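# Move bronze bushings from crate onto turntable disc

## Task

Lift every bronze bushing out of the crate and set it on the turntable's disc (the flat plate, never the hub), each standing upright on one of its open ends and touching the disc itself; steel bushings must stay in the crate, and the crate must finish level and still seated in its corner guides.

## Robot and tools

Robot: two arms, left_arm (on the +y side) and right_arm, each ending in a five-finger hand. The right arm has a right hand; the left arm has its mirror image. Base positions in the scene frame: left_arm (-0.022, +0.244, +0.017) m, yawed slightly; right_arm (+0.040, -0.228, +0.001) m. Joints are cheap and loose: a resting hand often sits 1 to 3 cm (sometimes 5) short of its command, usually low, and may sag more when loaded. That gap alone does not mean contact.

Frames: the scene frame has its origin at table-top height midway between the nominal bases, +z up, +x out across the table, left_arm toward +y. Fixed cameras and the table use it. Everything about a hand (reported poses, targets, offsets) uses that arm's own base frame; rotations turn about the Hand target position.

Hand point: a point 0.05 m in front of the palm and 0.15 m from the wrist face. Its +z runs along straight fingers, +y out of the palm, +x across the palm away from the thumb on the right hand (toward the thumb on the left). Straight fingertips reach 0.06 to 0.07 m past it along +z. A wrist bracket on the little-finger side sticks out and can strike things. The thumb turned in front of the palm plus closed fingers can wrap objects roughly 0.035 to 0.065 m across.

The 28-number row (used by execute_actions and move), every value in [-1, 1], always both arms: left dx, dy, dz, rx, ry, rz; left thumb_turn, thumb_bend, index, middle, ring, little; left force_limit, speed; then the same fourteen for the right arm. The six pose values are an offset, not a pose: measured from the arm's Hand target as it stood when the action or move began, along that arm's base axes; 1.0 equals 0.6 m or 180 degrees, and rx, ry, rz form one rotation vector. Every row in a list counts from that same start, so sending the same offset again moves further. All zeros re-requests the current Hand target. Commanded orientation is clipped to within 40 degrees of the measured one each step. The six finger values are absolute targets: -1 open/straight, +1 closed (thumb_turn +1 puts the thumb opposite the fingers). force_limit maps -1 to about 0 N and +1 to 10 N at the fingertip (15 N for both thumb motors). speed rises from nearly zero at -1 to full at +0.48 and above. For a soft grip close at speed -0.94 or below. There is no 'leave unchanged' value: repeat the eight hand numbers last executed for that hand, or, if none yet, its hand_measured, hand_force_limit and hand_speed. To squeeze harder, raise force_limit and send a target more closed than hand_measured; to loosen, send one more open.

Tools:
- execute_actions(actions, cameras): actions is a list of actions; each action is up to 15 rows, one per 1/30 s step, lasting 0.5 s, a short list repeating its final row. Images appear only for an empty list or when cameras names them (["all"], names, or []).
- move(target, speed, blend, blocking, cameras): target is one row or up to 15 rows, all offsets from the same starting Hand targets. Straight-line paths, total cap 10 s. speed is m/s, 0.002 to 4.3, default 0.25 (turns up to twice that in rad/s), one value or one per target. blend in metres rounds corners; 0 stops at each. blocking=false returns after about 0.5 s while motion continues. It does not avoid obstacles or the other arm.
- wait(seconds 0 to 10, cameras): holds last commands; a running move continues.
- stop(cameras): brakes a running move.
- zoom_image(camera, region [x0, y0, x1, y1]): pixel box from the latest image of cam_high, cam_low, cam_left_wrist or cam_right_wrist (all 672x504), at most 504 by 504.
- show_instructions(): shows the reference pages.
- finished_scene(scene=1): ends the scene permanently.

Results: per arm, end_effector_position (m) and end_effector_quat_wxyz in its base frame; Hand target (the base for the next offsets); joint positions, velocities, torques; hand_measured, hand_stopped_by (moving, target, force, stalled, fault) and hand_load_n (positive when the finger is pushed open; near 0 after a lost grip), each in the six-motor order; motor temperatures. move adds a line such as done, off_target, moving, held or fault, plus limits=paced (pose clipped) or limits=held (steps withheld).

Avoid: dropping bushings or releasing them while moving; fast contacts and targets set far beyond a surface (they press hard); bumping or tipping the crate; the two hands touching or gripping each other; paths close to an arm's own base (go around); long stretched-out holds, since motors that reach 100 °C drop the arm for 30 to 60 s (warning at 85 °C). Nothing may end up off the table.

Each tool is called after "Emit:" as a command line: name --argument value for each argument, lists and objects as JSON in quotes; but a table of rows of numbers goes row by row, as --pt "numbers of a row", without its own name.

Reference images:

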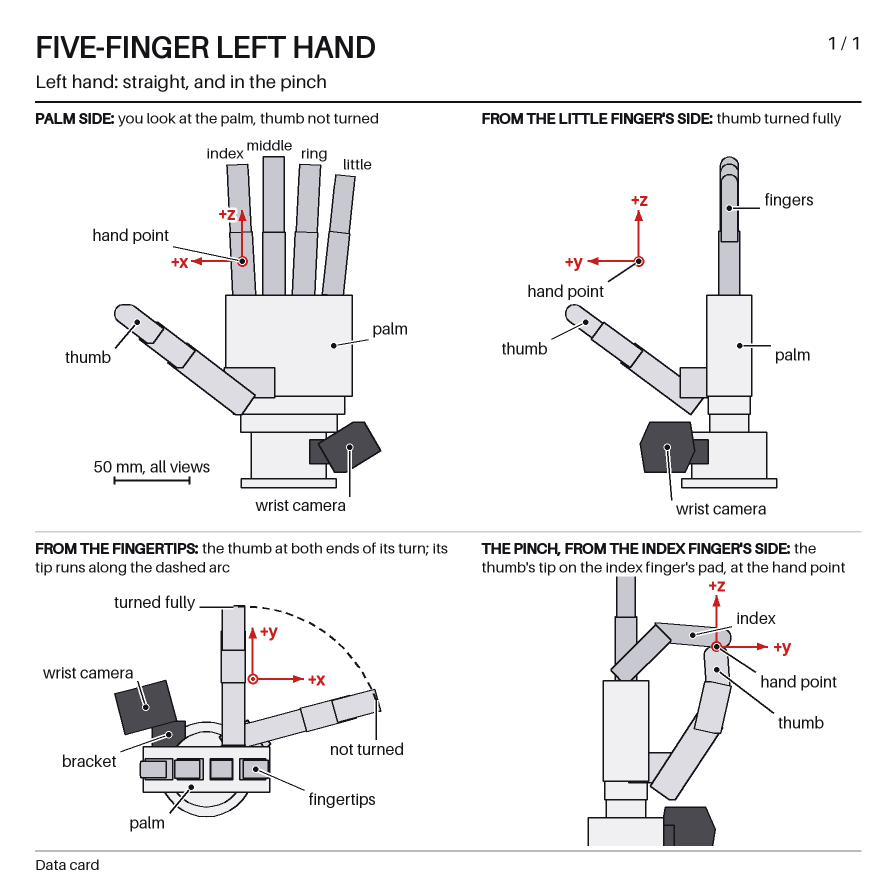

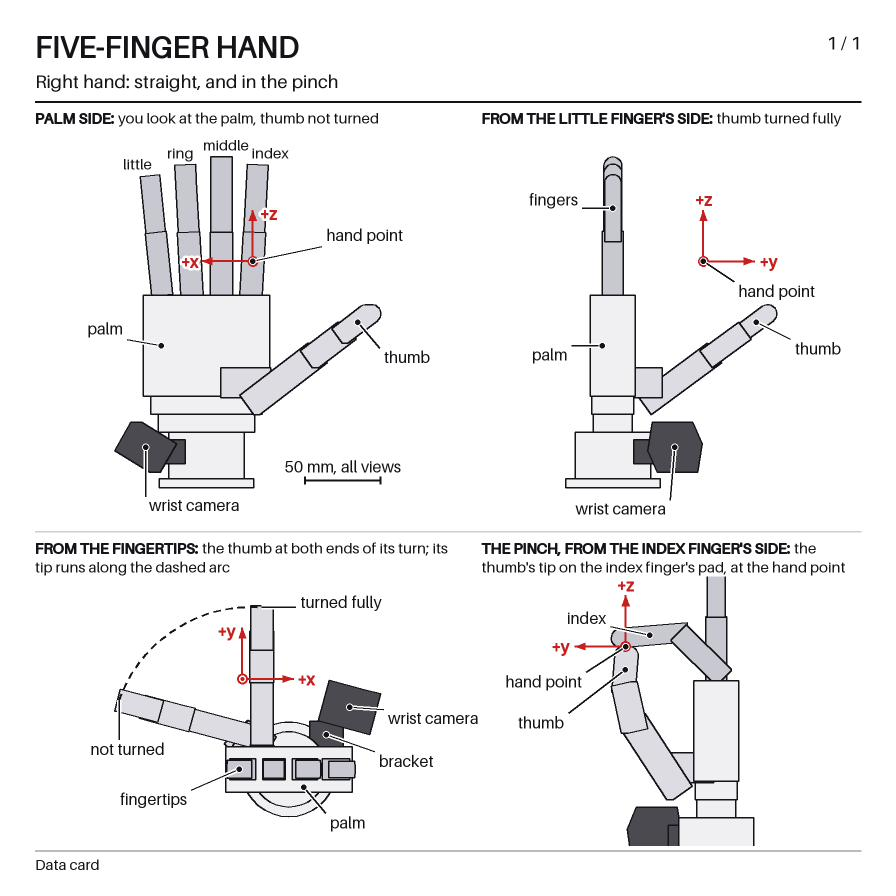

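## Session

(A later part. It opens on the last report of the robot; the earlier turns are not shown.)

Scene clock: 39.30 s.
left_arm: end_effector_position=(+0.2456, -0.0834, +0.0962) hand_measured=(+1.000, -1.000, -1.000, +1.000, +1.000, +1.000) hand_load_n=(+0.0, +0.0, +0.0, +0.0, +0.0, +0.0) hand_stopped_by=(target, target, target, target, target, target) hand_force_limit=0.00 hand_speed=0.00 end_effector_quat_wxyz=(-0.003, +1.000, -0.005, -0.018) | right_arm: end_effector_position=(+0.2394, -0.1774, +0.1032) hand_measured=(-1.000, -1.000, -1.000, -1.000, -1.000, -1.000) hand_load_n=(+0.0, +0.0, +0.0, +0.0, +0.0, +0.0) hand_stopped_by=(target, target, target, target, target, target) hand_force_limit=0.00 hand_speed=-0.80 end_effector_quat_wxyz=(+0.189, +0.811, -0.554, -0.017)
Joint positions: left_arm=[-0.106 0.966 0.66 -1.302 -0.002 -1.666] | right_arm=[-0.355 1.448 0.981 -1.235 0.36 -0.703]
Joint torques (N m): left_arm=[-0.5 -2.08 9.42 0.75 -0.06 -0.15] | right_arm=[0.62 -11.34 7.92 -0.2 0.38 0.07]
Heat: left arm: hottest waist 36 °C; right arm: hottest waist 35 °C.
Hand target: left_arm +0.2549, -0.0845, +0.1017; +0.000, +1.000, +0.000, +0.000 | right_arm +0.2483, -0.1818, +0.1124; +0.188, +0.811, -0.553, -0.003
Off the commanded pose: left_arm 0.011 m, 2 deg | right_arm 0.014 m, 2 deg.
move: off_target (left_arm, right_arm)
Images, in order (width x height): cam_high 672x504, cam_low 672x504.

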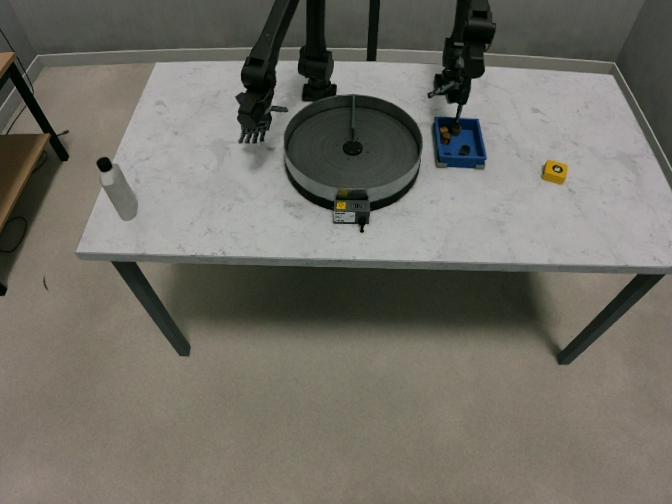

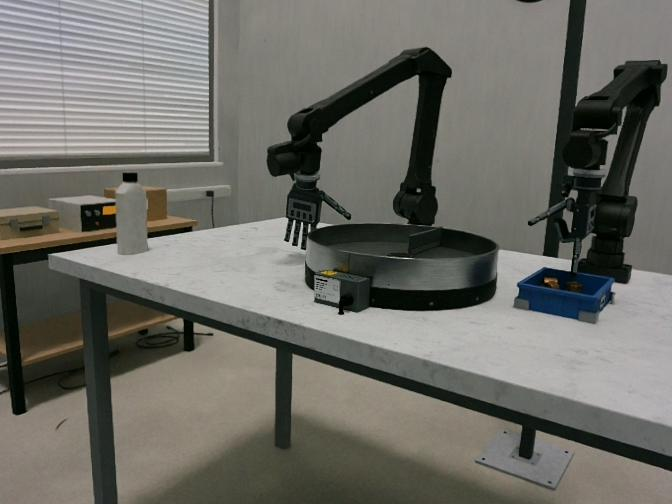

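Emit:
move --target '[0.0043, 0.0033, -0.0587, 0, 0, 0, 1, -1, -1, 1, 1, 1, 0, 0, 0, 0, 0, 0, 0, 0, -1, -1, -1, -1, -1, -1, 0, -0.8]' --speed 0.1 --cameras '["cam_high", "cam_low"]'

Emit:
zoom_image --camera "cam_high" --region '[420, 90, 500, 170]'

Emit:
zoom_image --camera "cam_low" --region '[500, 220, 620, 330]'

Scene clock: 41.73 s.
left_arm: end_effector_position=(+0.2489, -0.0826, +0.0643) hand_measured=(+1.000, -1.000, -1.000, +1.000, +1.000, +1.000) hand_load_n=(+0.0, +0.0, +0.0, +0.0, +0.0, +0.0) hand_stopped_by=(target, target, target, target, target, target) hand_force_limit=0.00 hand_speed=0.00 end_effector_quat_wxyz=(-0.002, +1.000, -0.003, -0.012) | right_arm: end_effector_position=(+0.2394, -0.1774, +0.1032) hand_measured=(-1.000, -1.000, -1.000, -1.000, -1.000, -1.000) hand_load_n=(+0.0, +0.0, +0.0, +0.0, +0.0, +0.0) hand_stopped_by=(target, target, target, target, target, target) hand_force_limit=0.00 hand_speed=-0.80 end_effector_quat_wxyz=(+0.189, +0.811, -0.554, -0.017)
Joint positions: left_arm=[-0.101 1.006 0.593 -1.182 -0.002 -1.666] | right_arm=[-0.355 1.448 0.981 -1.235 0.36 -0.703]
Joint torques (N m): left_arm=[0.26 -1.49 8.94 0.79 -0.07 -0.06] | right_arm=[0.62 -11.34 7.92 -0.2 0.38 0.08]
Heat: left arm: hottest waist 36 °C; right arm: hottest waist 35 °C.
Hand target: left_arm +0.2575, -0.0825, +0.0665; +0.000, +1.000, +0.000, +0.000 | right_arm +0.2483, -0.1818, +0.1124; +0.188, +0.811, -0.553, -0.003
Off the commanded pose: left_arm 0.009 m, 1 deg | right_arm 0.014 m, 2 deg.
move: off_target (right_arm)
Images, in order (width x height): cam_high 672x504, cam_low 672x504.

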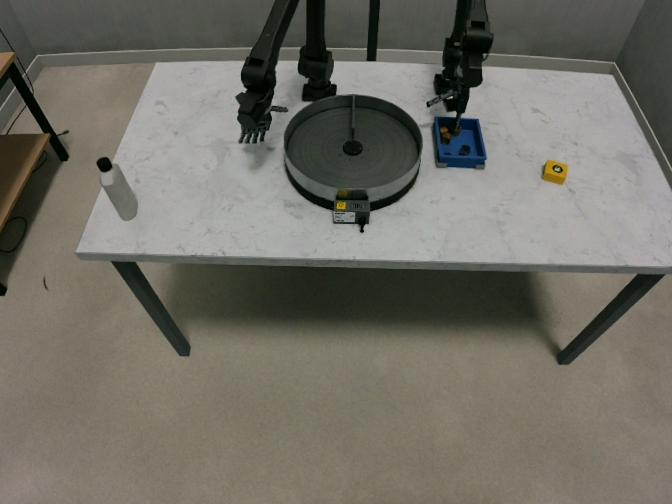

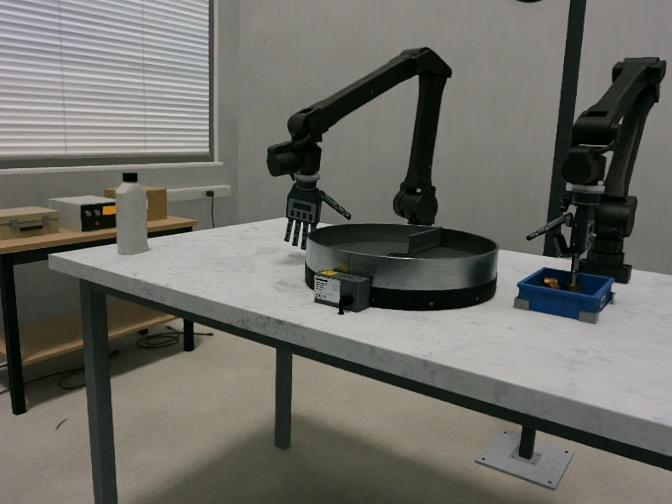

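Scaled by 6.300 from the camera's 672x504 image, which has a finer 960x720 frame.

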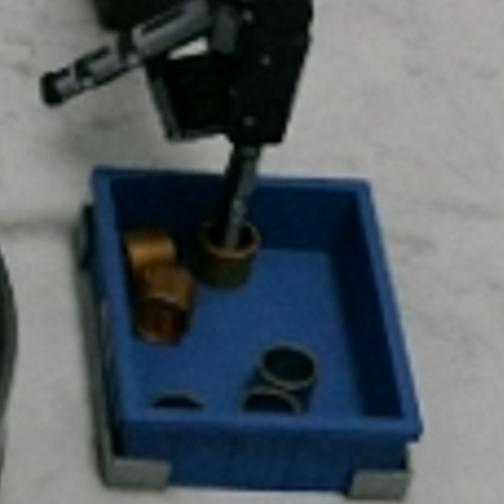

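Scaled by 4.200 from the camera's 672x504 image, which has a finer 960x720 frame.

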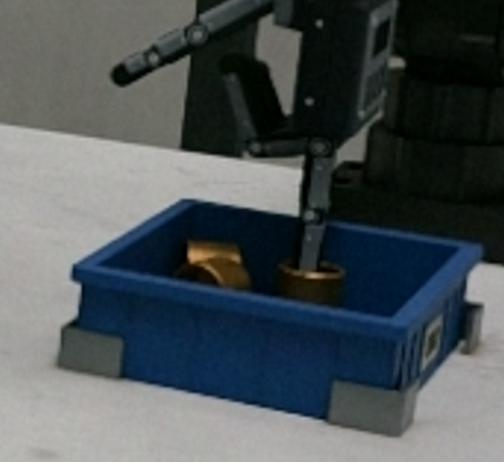

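Emit:
move --target '[0.085, 0.045, 0.005, 0, 0, 0, 1, -1, -1, 1, 1, 1, 0, 0, 0, 0, 0, 0, 0, 0, -1, -1, -1, -1, -1, -1, 0, -0.8]' --speed 0.1 --cameras '["cam_high", "cam_low"]'

Emit:
zoom_image --camera "cam_high" --region '[420, 90, 500, 170]'

Emit:
zoom_image --camera "cam_low" --region '[500, 220, 620, 330]'

Scene clock: 44.60 s.
left_arm: end_effector_position=(+0.2776, -0.0618, +0.0572) hand_measured=(+1.000, -1.000, -1.000, +1.000, +1.000, +1.000) hand_load_n=(+0.0, +0.0, -0.5, +0.0, +0.0, +0.0) hand_stopped_by=(target, target, target, target, target, target) hand_force_limit=0.00 hand_speed=0.00 end_effector_quat_wxyz=(+0.004, +0.999, -0.004, -0.035) | right_arm: end_effector_position=(+0.2394, -0.1774, +0.1032) hand_measured=(-1.000, -1.000, -1.000, -1.000, -1.000, -1.000) hand_load_n=(+0.0, +0.0, +0.0, +0.0, +0.0, +0.0) hand_stopped_by=(target, target, target, target, target, target) hand_force_limit=0.00 hand_speed=-0.80 end_effector_quat_wxyz=(+0.189, +0.811, -0.554, -0.017)
Joint positions: left_arm=[0.002 1.145 0.663 -1.158 0.007 -1.562] | right_arm=[-0.355 1.448 0.981 -1.235 0.36 -0.703]
Joint torques (N m): left_arm=[0.79 -2.26 11.96 1.33 -0.09 0.09] | right_arm=[0.62 -11.34 7.92 -0.2 0.38 0.08]
Heat: left arm: hottest waist 36 °C; right arm: hottest elbow 35 °C.
Hand target: left_arm +0.3085, -0.0555, +0.0695; +0.000, +1.000, +0.000, +0.000 | right_arm +0.2483, -0.1818, +0.1124; +0.188, +0.811, -0.553, -0.003
Off the commanded pose: left_arm 0.034 m, 4 deg | right_arm 0.014 m, 2 deg.
move: off_target (left_arm, right_arm)
Images, in order (width x height): cam_high 672x504, cam_low 672x504.

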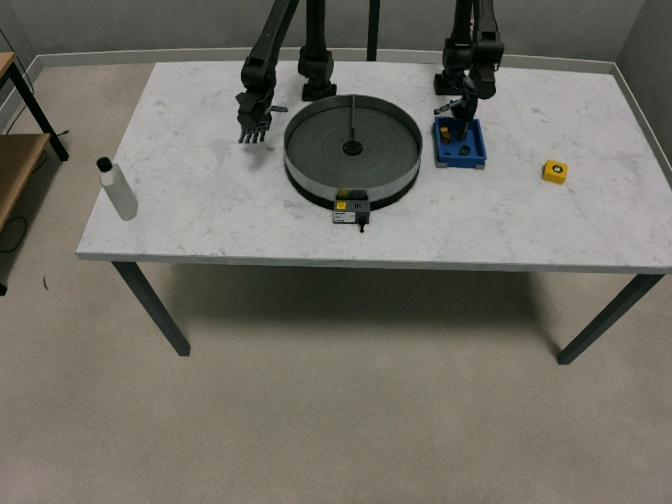

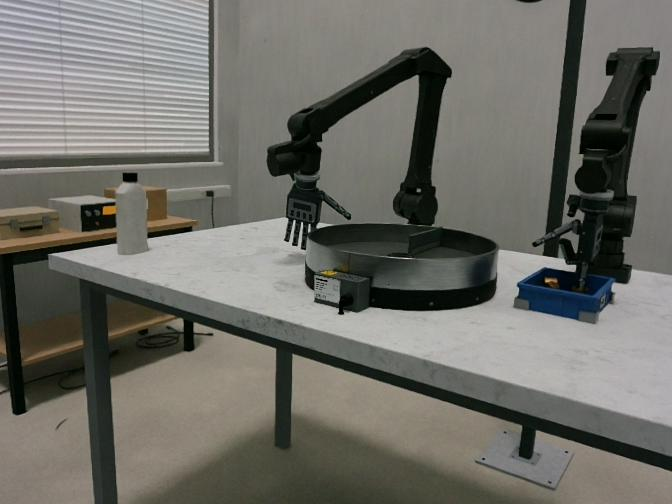

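Scaled by 6.300 from the camera's 672x504 image, which has a finer 960x720 frame.

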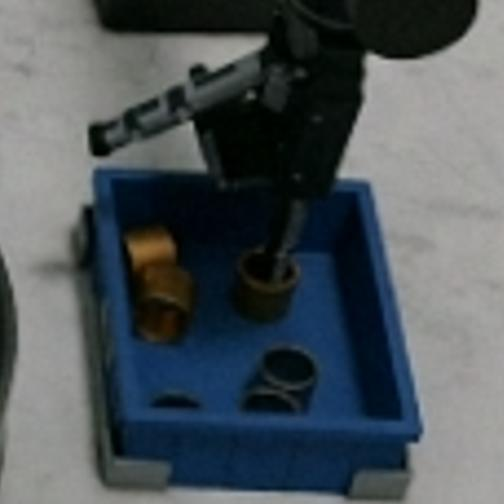

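Scaled by 4.200 from the camera's 672x504 image, which has a finer 960x720 frame.

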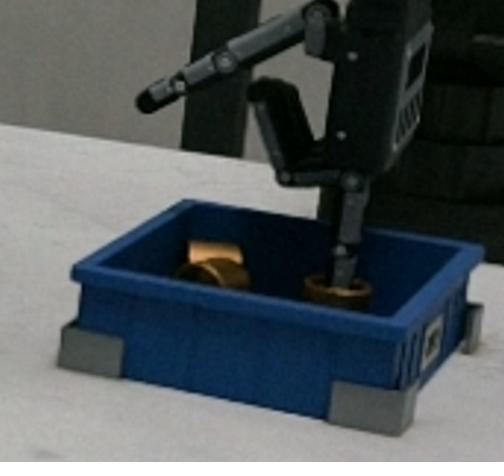

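Emit:
move --target '[0.03, 0.01, 0.02, 0, 0, 0, 1, -1, -1, 1, 1, 1, 0, 0, 0, 0, 0, 0, 0, 0, -1, -1, -1, -1, -1, -1, 0, -0.8]' --speed 0.1 --cameras '["cam_high", "cam_low"]'

Emit:
zoom_image --camera "cam_high" --region '[420, 90, 500, 170]'

Scene clock: 46.27 s.
left_arm: end_effector_position=(+0.3015, -0.0498, +0.0644) hand_measured=(+1.000, -1.000, -1.000, +1.000, +1.000, +1.000) hand_load_n=(+0.0, +0.0, +0.0, +0.0, +0.0, +0.5) hand_stopped_by=(target, target, target, target, target, target) hand_force_limit=0.00 hand_speed=0.00 end_effector_quat_wxyz=(-0.001, +1.000, +0.009, -0.029) | right_arm: end_effector_position=(+0.2394, -0.1774, +0.1032) hand_measured=(-1.000, -1.000, -1.000, -1.000, -1.000, -1.000) hand_load_n=(+0.0, +0.0, +0.0, +0.0, +0.0, +0.0) hand_stopped_by=(target, target, target, target, target, target) hand_force_limit=0.00 hand_speed=-0.80 end_effector_quat_wxyz=(+0.189, +0.811, -0.554, -0.017)
Joint positions: left_arm=[0.035 1.193 0.721 -1.158 -0.004 -1.554] | right_arm=[-0.355 1.448 0.981 -1.235 0.36 -0.703]
Joint torques (N m): left_arm=[0.67 -3.66 12.38 0.38 -0.05 0.14] | right_arm=[0.62 -11.34 7.92 -0.18 0.37 0.08]
Heat: left arm: hottest waist 36 °C; right arm: hottest elbow 35 °C.
Hand target: left_arm +0.3265, -0.0495, +0.0815; +0.000, +1.000, +0.000, +0.000 | right_arm +0.2483, -0.1818, +0.1124; +0.188, +0.811, -0.553, -0.003
Off the commanded pose: left_arm 0.030 m, 3 deg | right_arm 0.014 m, 2 deg.
move: off_target (left_arm, right_arm)
Images, in order (width x height): cam_high 672x504, cam_low 672x504.

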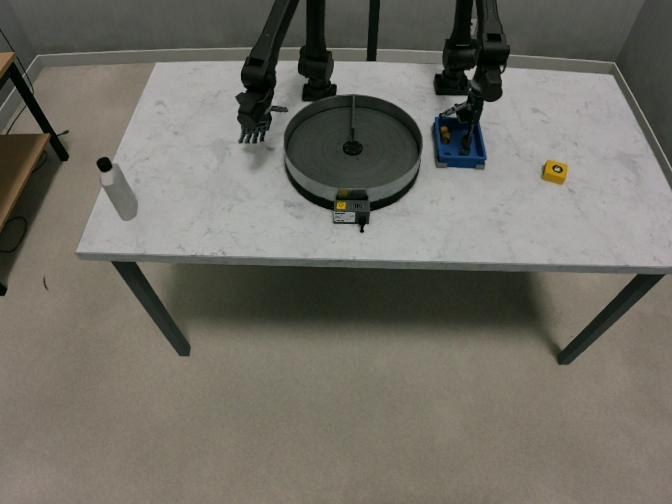

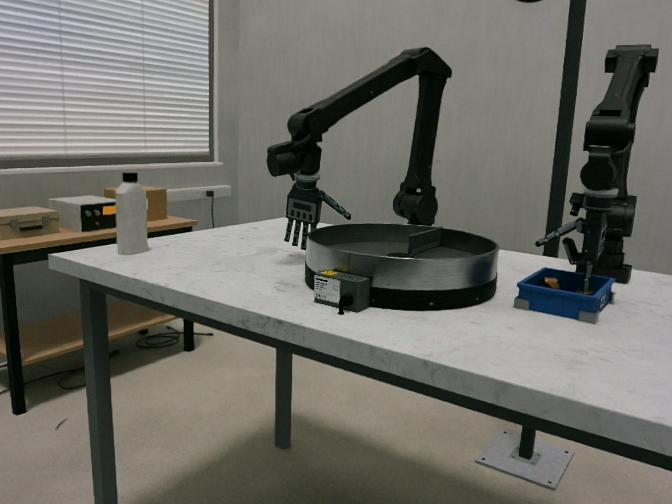

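Scaled by 6.300 from the camera's 672x504 image, which has a finer 960x720 frame.

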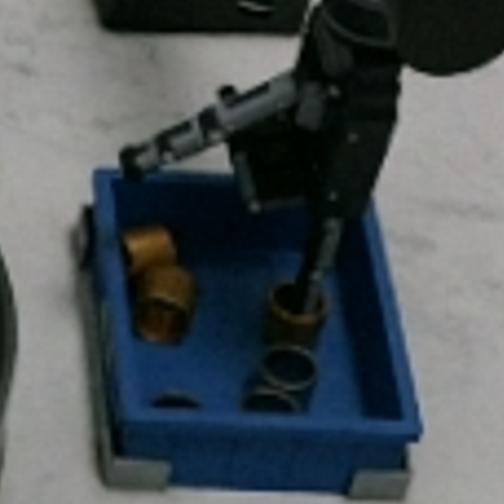

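Emit:
move --target '[-0.0708, 0.0075, -0.008, 0, 0, 0, 1, -1, -1, 1, 1, 1, 0, 0, 0, 0, 0, 0, 0, 0, -1, -1, -1, -1, -1, -1, 0, -0.8]' --speed 0.1 --cameras '["cam_high", "cam_low"]'

Emit:
zoom_image --camera "cam_high" --region '[420, 90, 500, 170]'

Scene clock: 48.23 s.
left_arm: end_effector_position=(+0.2834, -0.0476, +0.0709) hand_measured=(+1.000, -1.000, -1.000, +1.000, +1.000, +1.000) hand_load_n=(+0.0, +0.0, +0.0, +0.0, +0.0, +0.0) hand_stopped_by=(target, target, target, target, target, target) hand_force_limit=0.00 hand_speed=0.00 end_effector_quat_wxyz=(-0.001, +1.000, +0.004, -0.008) | right_arm: end_effector_position=(+0.2394, -0.1774, +0.1032) hand_measured=(-1.000, -1.000, -1.000, -1.000, -1.000, -1.000) hand_load_n=(+0.0, +0.0, +0.0, +0.0, +0.0, +0.0) hand_stopped_by=(target, target, target, target, target, target) hand_force_limit=0.00 hand_speed=-0.80 end_effector_quat_wxyz=(+0.189, +0.811, -0.554, -0.017)
Joint positions: left_arm=[0.048 1.096 0.668 -1.158 -0.004 -1.531] | right_arm=[-0.355 1.448 0.981 -1.235 0.36 -0.703]
Joint torques (N m): left_arm=[0.67 -4.13 8.76 -0.27 -0.03 0.13] | right_arm=[0.56 -11.34 7.91 -0.18 0.38 0.08]
Heat: left arm: hottest waist 36 °C; right arm: hottest elbow 35 °C.
Hand target: left_arm +0.2840, -0.0450, +0.0767; +0.000, +1.000, +0.000, +0.000 | right_arm +0.2483, -0.1818, +0.1124; +0.188, +0.811, -0.553, -0.003
Off the commanded pose: left_arm 0.006 m, 1 deg | right_arm 0.014 m, 2 deg.
move: off_target (right_arm)
Images, in order (width x height): cam_high 672x504, cam_low 672x504.

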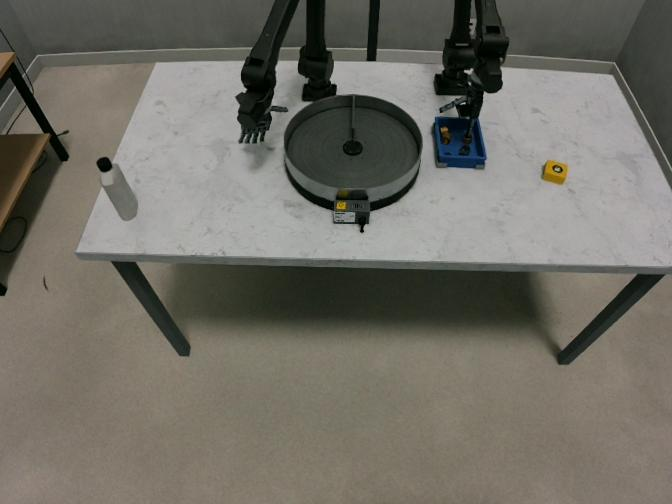

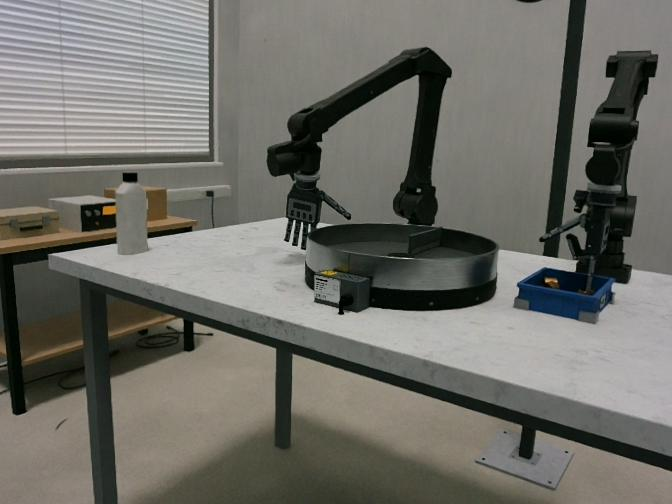

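Scaled by 6.300 from the camera's 672x504 image, which has a finer 960x720 frame.

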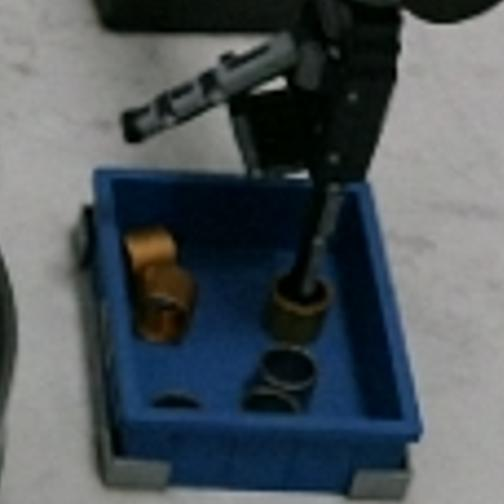

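Emit:
move --target '[-0.025, 0.0, -0.005, 0, 0, 0, 1, -1, -1, 1, 1, 1, 0, 0, 0, 0, 0, 0, 0, 0, -1, -1, -1, -1, -1, -1, 0, -0.8]' --speed 0.1 --cameras '["cam_high", "cam_low"]'

Emit:
zoom_image --camera "cam_high" --region '[420, 90, 500, 170]'

Scene clock: 49.70 s.
left_arm: end_effector_position=(+0.2702, -0.0480, +0.0680) hand_measured=(+1.000, -1.000, -1.000, +1.000, +1.000, +1.000) hand_load_n=(+0.0, +0.0, +0.0, +0.0, +0.0, +0.0) hand_stopped_by=(target, target, target, target, target, target) hand_force_limit=0.00 hand_speed=0.00 end_effector_quat_wxyz=(-0.002, +1.000, +0.002, -0.005) | right_arm: end_effector_position=(+0.2394, -0.1774, +0.1032) hand_measured=(-1.000, -1.000, -1.000, -1.000, -1.000, -1.000) hand_load_n=(+0.0, +0.0, +0.0, +0.0, +0.0, +0.0) hand_stopped_by=(target, target, target, target, target, target) hand_force_limit=0.00 hand_speed=-0.80 end_effector_quat_wxyz=(+0.189, +0.811, -0.554, -0.017)
Joint positions: left_arm=[0.049 1.053 0.631 -1.158 -0.004 -1.526] | right_arm=[-0.355 1.448 0.981 -1.235 0.36 -0.703]
Joint torques (N m): left_arm=[0.67 -3.55 8.77 -0.55 -0.03 0.14] | right_arm=[0.62 -11.34 7.91 -0.18 0.38 0.08]
Heat: left arm: hottest waist 36 °C; right arm: hottest elbow 35 °C.
Hand target: left_arm +0.2690, -0.0450, +0.0737; +0.000, +1.000, +0.000, +0.000 | right_arm +0.2483, -0.1818, +0.1124; +0.188, +0.811, -0.553, -0.003
Off the commanded pose: left_arm 0.007 m, 1 deg | right_arm 0.014 m, 2 deg.
move: off_target (right_arm)
Images, in order (width x height): cam_high 672x504, cam_low 672x504.

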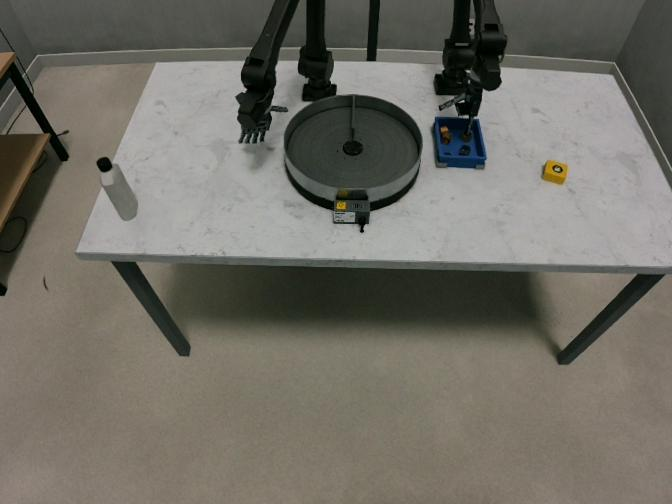

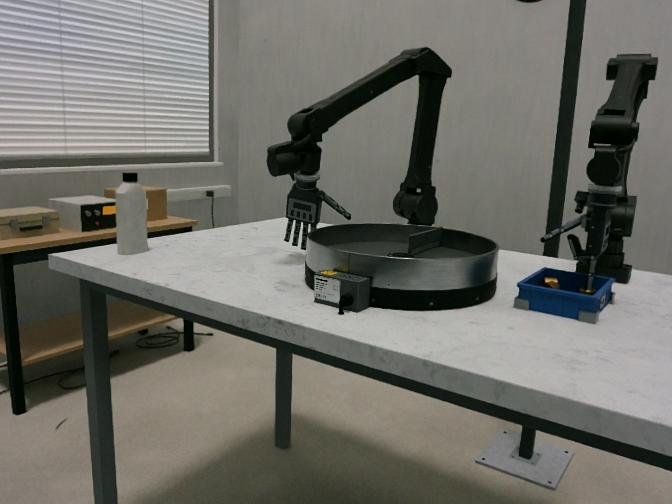

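Scaled by 6.300 from the camera's 672x504 image, which has a finer 960x720 frame.

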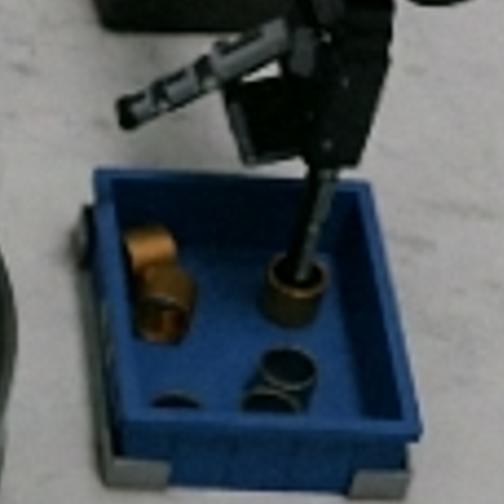

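Emit:
move --pt "0 0 0.133 0 0 0 1 -1 -1 1 1 1 0 0 0 0 0 0 0 0 -1 -1 -1 -1 -1 -1 0 -0.8" --pt "0.0217 0.075 0.15 0.2342 -0.2342 -0.4596 1 -0.76 -0.1 -0.1 1 1 -0.2 0 0 0 0 0 0 0 -1 -1 -1 -1 -1 -1 0 -0.8" --speed 0.25 --blend '[0.02, 0]' --cameras '["all"]'

Scene clock: 57.77 s.
left_arm: end_effector_position=(+0.2748, -0.0015, +0.1560) hand_measured=(+1.000, -0.760, -0.100, -0.100, +1.000, +1.000) hand_load_n=(+0.0, +0.0, +0.0, +0.0, +0.0, +0.0) hand_stopped_by=(target, target, target, target, target, target) hand_force_limit=-0.20 hand_speed=0.00 end_effector_quat_wxyz=(-0.308, +0.644, -0.627, +0.312) | right_arm: end_effector_position=(+0.2394, -0.1774, +0.1032) hand_measured=(-1.000, -1.000, -1.000, -1.000, -1.000, -1.000) hand_load_n=(+0.0, +0.5, +0.0, +0.0, +0.0, +0.0) hand_stopped_by=(target, target, target, target, target, target) hand_force_limit=0.00 hand_speed=-0.80 end_effector_quat_wxyz=(+0.189, +0.811, -0.554, -0.017)
Joint positions: left_arm=[0.189 0.496 0.491 -0.667 0.144 0.093] | right_arm=[-0.355 1.448 0.981 -1.235 0.36 -0.703]
Joint torques (N m): left_arm=[0.62 1.14 11.12 2.58 0.22 0.14] | right_arm=[0.62 -11.34 7.91 -0.18 0.37 0.08]
Motor temperatures (°C): left_arm=[36 28 37 29 27 26] | right_arm=[34 29 36 26 25 27]
Heat: left arm: hottest elbow 37 °C; right arm: hottest elbow 36 °C.
Hand target: left_arm +0.2820, +0.0000, +0.1637; -0.322, +0.629, -0.630, +0.321 | right_arm +0.2483, -0.1818, +0.1124; +0.188, +0.811, -0.553, -0.003
Off the commanded pose: left_arm 0.011 m, 3 deg | right_arm 0.014 m, 2 deg.
move: off_target (left_arm, right_arm); target 2's new numbers were sent with left_arm's hand 0.011 m and 3 deg from that target
camera_calibration:
cam_left_wrist: T_world_to_cam=[[0.595222, -0.193041, 0.780029, -0.285571], [-0.514021, -0.837602, 0.184949, 0.107488], [0.617651, -0.511037, -0.597786, 0.0380612], [0, 0, 0, 1]] pos_world=[0.201721, 0.0543557, 0.225627]

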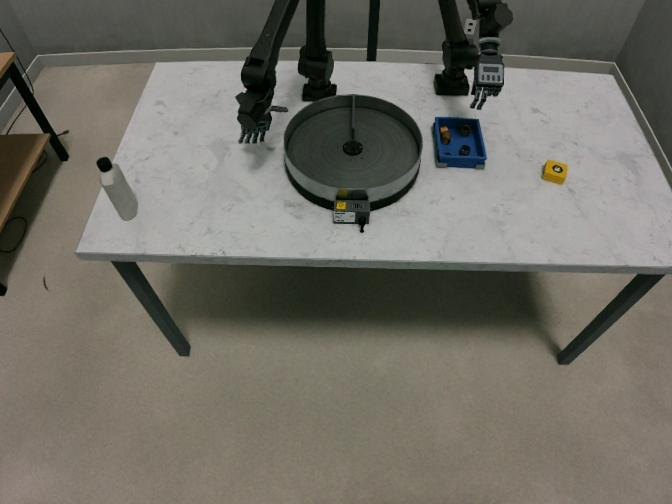

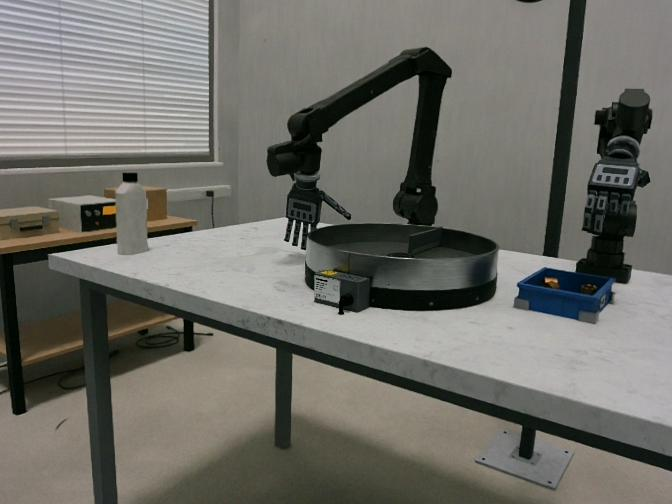

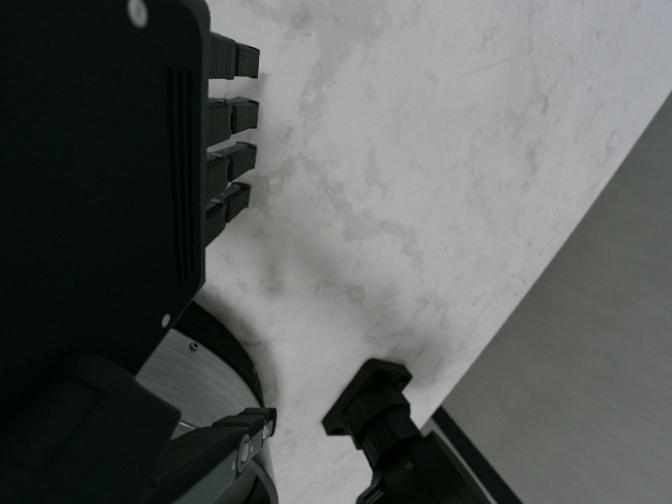

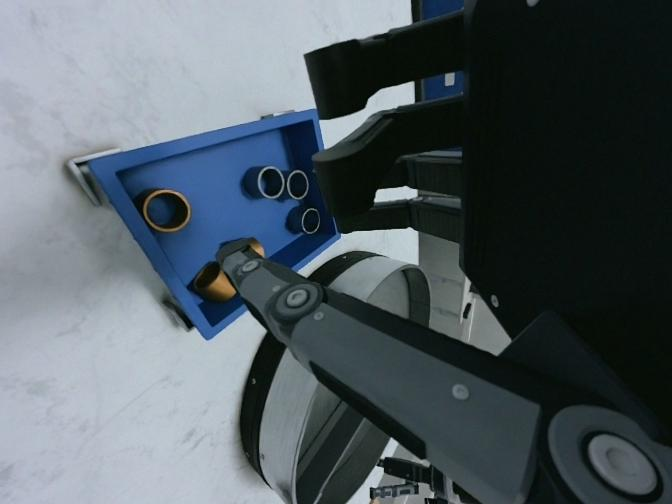

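Emit:
zoom_image --camera "cam_high" --region '[420, 90, 500, 170]'

Emit:
zoom_image --camera "cam_right_wrist" --region '[60, 90, 360, 350]'

Emit:
zoom_image --camera "cam_low" --region '[500, 160, 660, 330]'

Scaled by 6.300 from the camera's 672x504 image, which has a finer 960x720 frame.

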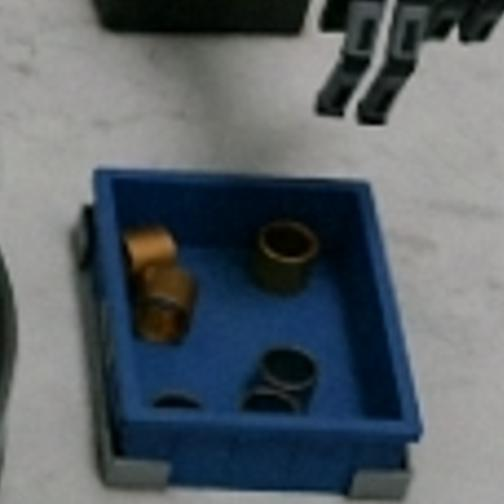

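Scaled by 1.680 from the camera's 672x504 image, which has a finer 960x720 frame.

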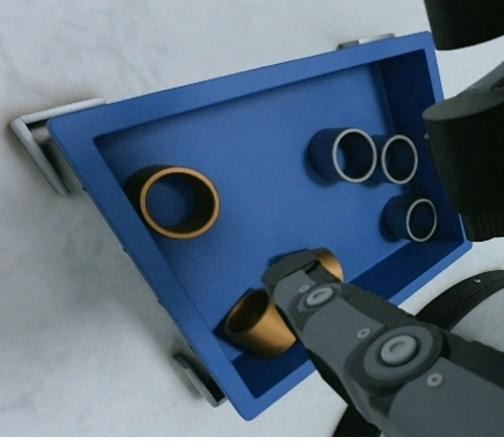

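Scaled by 2.965 from the camera's 672x504 image, which has a finer 960x720 frame.

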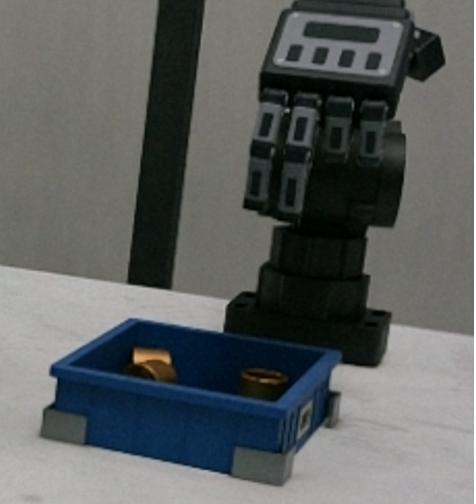

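Emit:
move --target '[-0.1083, 0.0158, -0.1145, 0, 0, 0, -1, -1, -0.316, 1, 1, 1, -0.2, 0, 0, 0, 0, 0, 0, 0, -1, -1, -1, -1, -1, -1, 0, -0.8]' --cameras '["cam_high", "cam_low", "cam_right_wrist"]'

Emit:
zoom_image --camera "cam_high" --region '[420, 80, 500, 160]'

Emit:
zoom_image --camera "cam_low" --region '[500, 200, 640, 330]'

Scene clock: 62.53 s.
left_arm: end_effector_position=(+0.2175, +0.0104, +0.0903) hand_measured=(-1.000, -1.000, -0.316, +1.000, +1.000, +1.000) hand_load_n=(-0.5, +0.0, +0.0, +0.0, +0.0, +0.0) hand_stopped_by=(target, target, target, target, target, target) hand_force_limit=-0.20 hand_speed=0.00 end_effector_quat_wxyz=(-0.321, +0.635, -0.627, +0.319) | right_arm: end_effector_position=(+0.2394, -0.1774, +0.1032) hand_measured=(-1.000, -1.000, -1.000, -1.000, -1.000, -1.000) hand_load_n=(+0.0, +0.0, +0.0, +0.0, +0.0, +0.0) hand_stopped_by=(target, target, target, target, target, target) hand_force_limit=0.00 hand_speed=-0.80 end_effector_quat_wxyz=(+0.189, +0.811, -0.554, -0.017)
Joint positions: left_arm=[0.401 0.206 0.272 -0.736 0.312 0.236] | right_arm=[-0.355 1.448 0.981 -1.235 0.36 -0.703]
Joint torques (N m): left_arm=[0.73 2.84 11.38 0.84 0.32 0.11] | right_arm=[0.62 -11.34 7.91 -0.18 0.38 0.08]
Heat: left arm: hottest elbow 38 °C; right arm: hottest elbow 36 °C.
Hand target: left_arm +0.2170, +0.0095, +0.0950; -0.322, +0.629, -0.630, +0.321 | right_arm +0.2483, -0.1818, +0.1124; +0.188, +0.811, -0.553, -0.003
Off the commanded pose: left_arm 0.005 m, 1 deg | right_arm 0.014 m, 2 deg.
move: off_target (right_arm)
Images, in order (width x height): cam_high 672x504, cam_low 672x504, cam_right_wrist 672x504.

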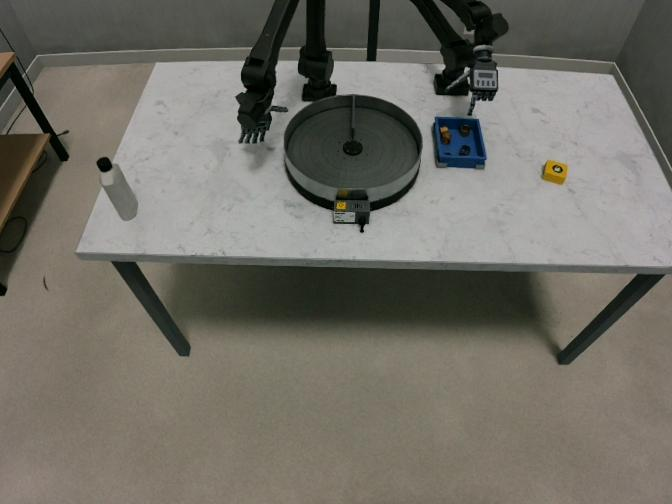

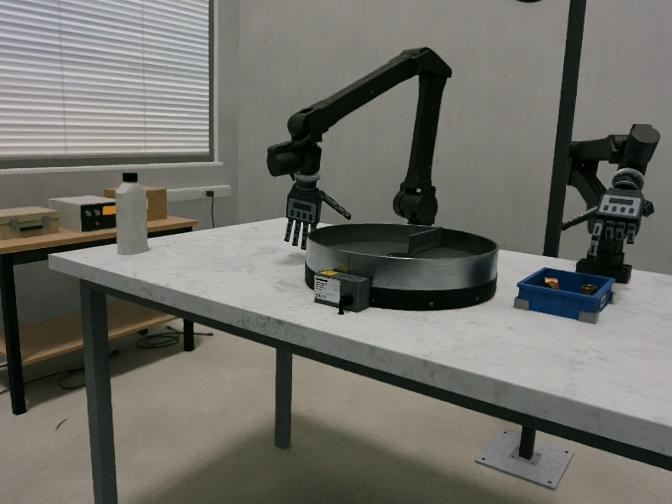

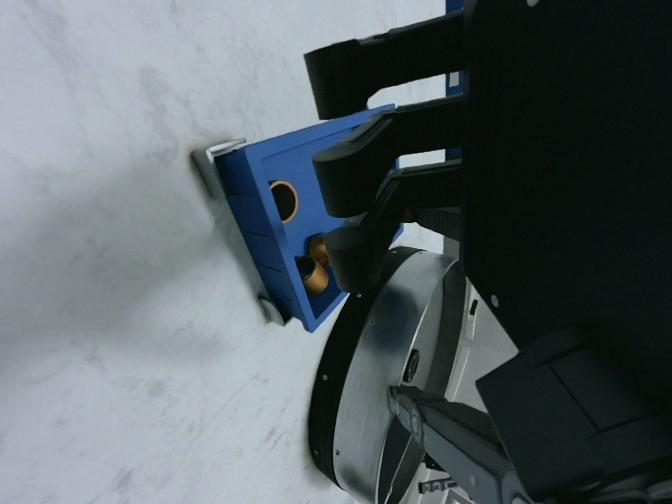

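Scaled by 6.300 from the camera's 672x504 image, which has a finer 960x720 frame.

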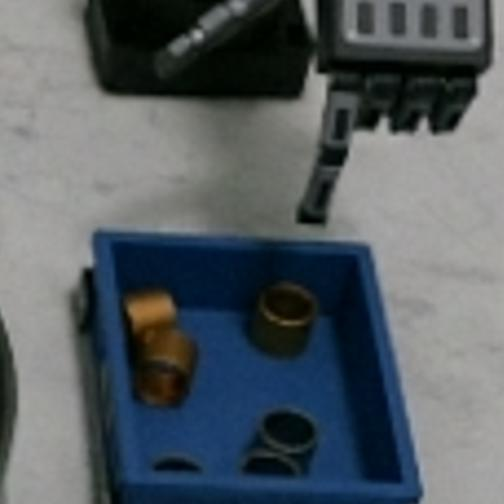

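Scaled by 3.600 from the camera's 672x504 image, which has a finer 960x720 frame.

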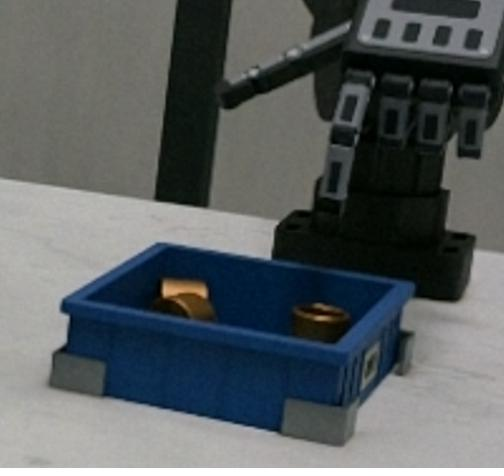

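Emit:
move --target '[-0.0092, 0.0017, -0.067, 0, 0, 0, -1, -1, -0.316, 1, 1, 1, -0.2, 0, 0, 0, 0, 0, 0, 0, -1, -1, -1, -1, -1, -1, 0, -0.8]' --speed 0.15 --cameras '["cam_high", "cam_low"]'

Emit:
zoom_image --camera "cam_high" --region '[420, 80, 500, 160]'

Emit:
zoom_image --camera "cam_low" --region '[500, 200, 640, 330]'

Scene clock: 65.07 s.
left_arm: end_effector_position=(+0.2036, +0.0081, +0.0460) hand_measured=(-1.000, -1.000, -0.316, +1.000, +1.000, +1.000) hand_load_n=(+0.0, +0.0, +0.0, +0.0, +0.5, +0.0) hand_stopped_by=(target, target, target, target, target, target) hand_force_limit=-0.20 hand_speed=0.00 end_effector_quat_wxyz=(-0.305, +0.643, -0.629, +0.312) | right_arm: end_effector_position=(+0.2394, -0.1774, +0.1032) hand_measured=(-1.000, -1.000, -1.000, -1.000, -1.000, -1.000) hand_load_n=(+0.0, +0.0, +0.0, +0.0, +0.0, +0.0) hand_stopped_by=(target, target, target, target, target, target) hand_force_limit=0.00 hand_speed=-0.80 end_effector_quat_wxyz=(+0.189, +0.811, -0.554, -0.017)
Joint positions: left_arm=[0.434 0.16 0.169 -0.724 0.337 0.258] | right_arm=[-0.355 1.448 0.981 -1.235 0.36 -0.703]
Joint torques (N m): left_arm=[0.62 3.19 11.19 2.5 0.34 0.13] | right_arm=[0.62 -11.34 7.92 -0.18 0.37 0.08]
Heat: left arm: hottest elbow 38 °C; right arm: hottest elbow 37 °C.
Hand target: left_arm +0.2115, +0.0105, +0.0548; -0.322, +0.629, -0.630, +0.321 | right_arm +0.2483, -0.1818, +0.1124; +0.188, +0.811, -0.553, -0.003
Off the commanded pose: left_arm 0.012 m, 3 deg | right_arm 0.014 m, 2 deg.
move: off_target (left_arm, right_arm)
Images, in order (width x height): cam_high 672x504, cam_low 672x504.

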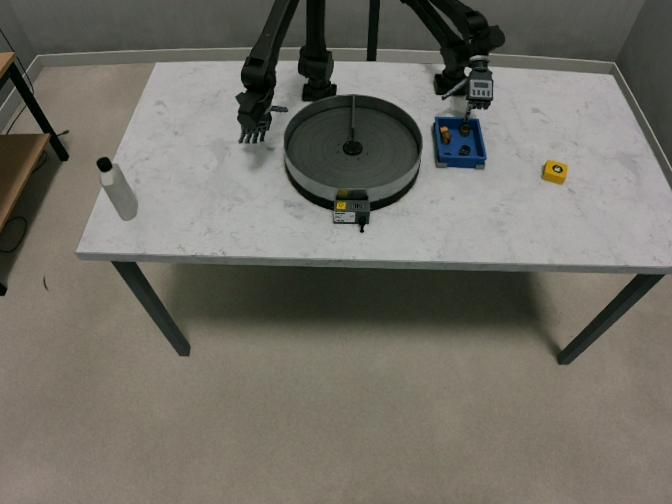

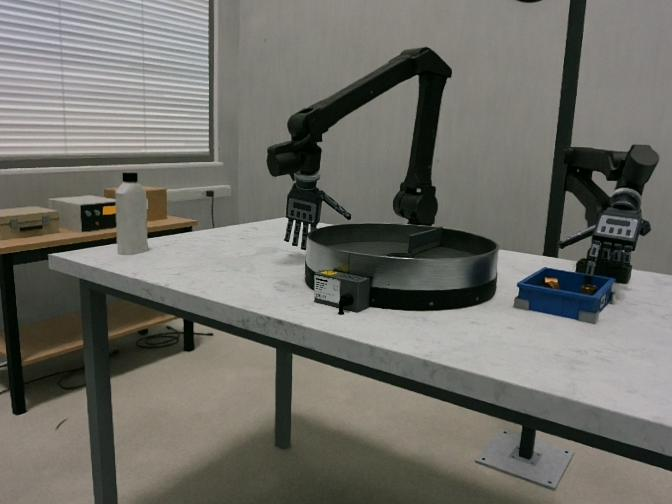

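Scaled by 6.300 from the camera's 672x504 image, which has a finer 960x720 frame.

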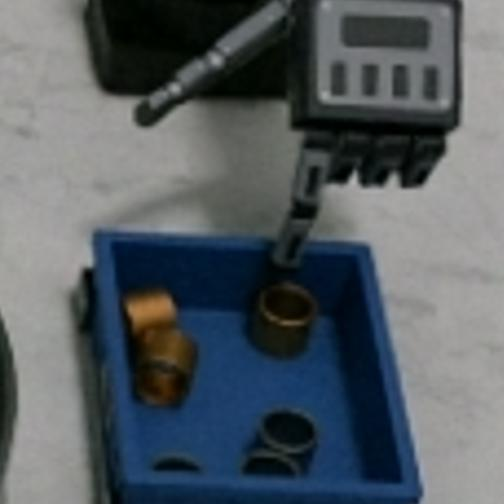

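Scaled by 3.600 from the camera's 672x504 image, which has a finer 960x720 frame.

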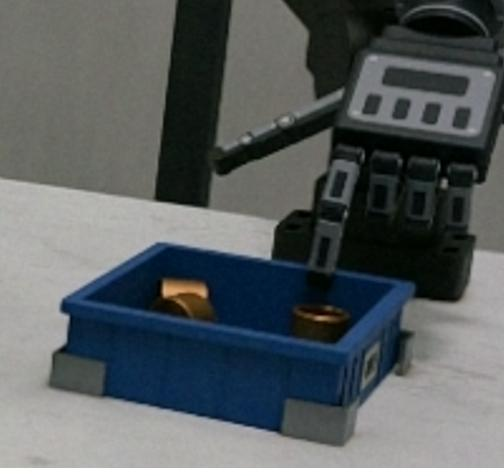

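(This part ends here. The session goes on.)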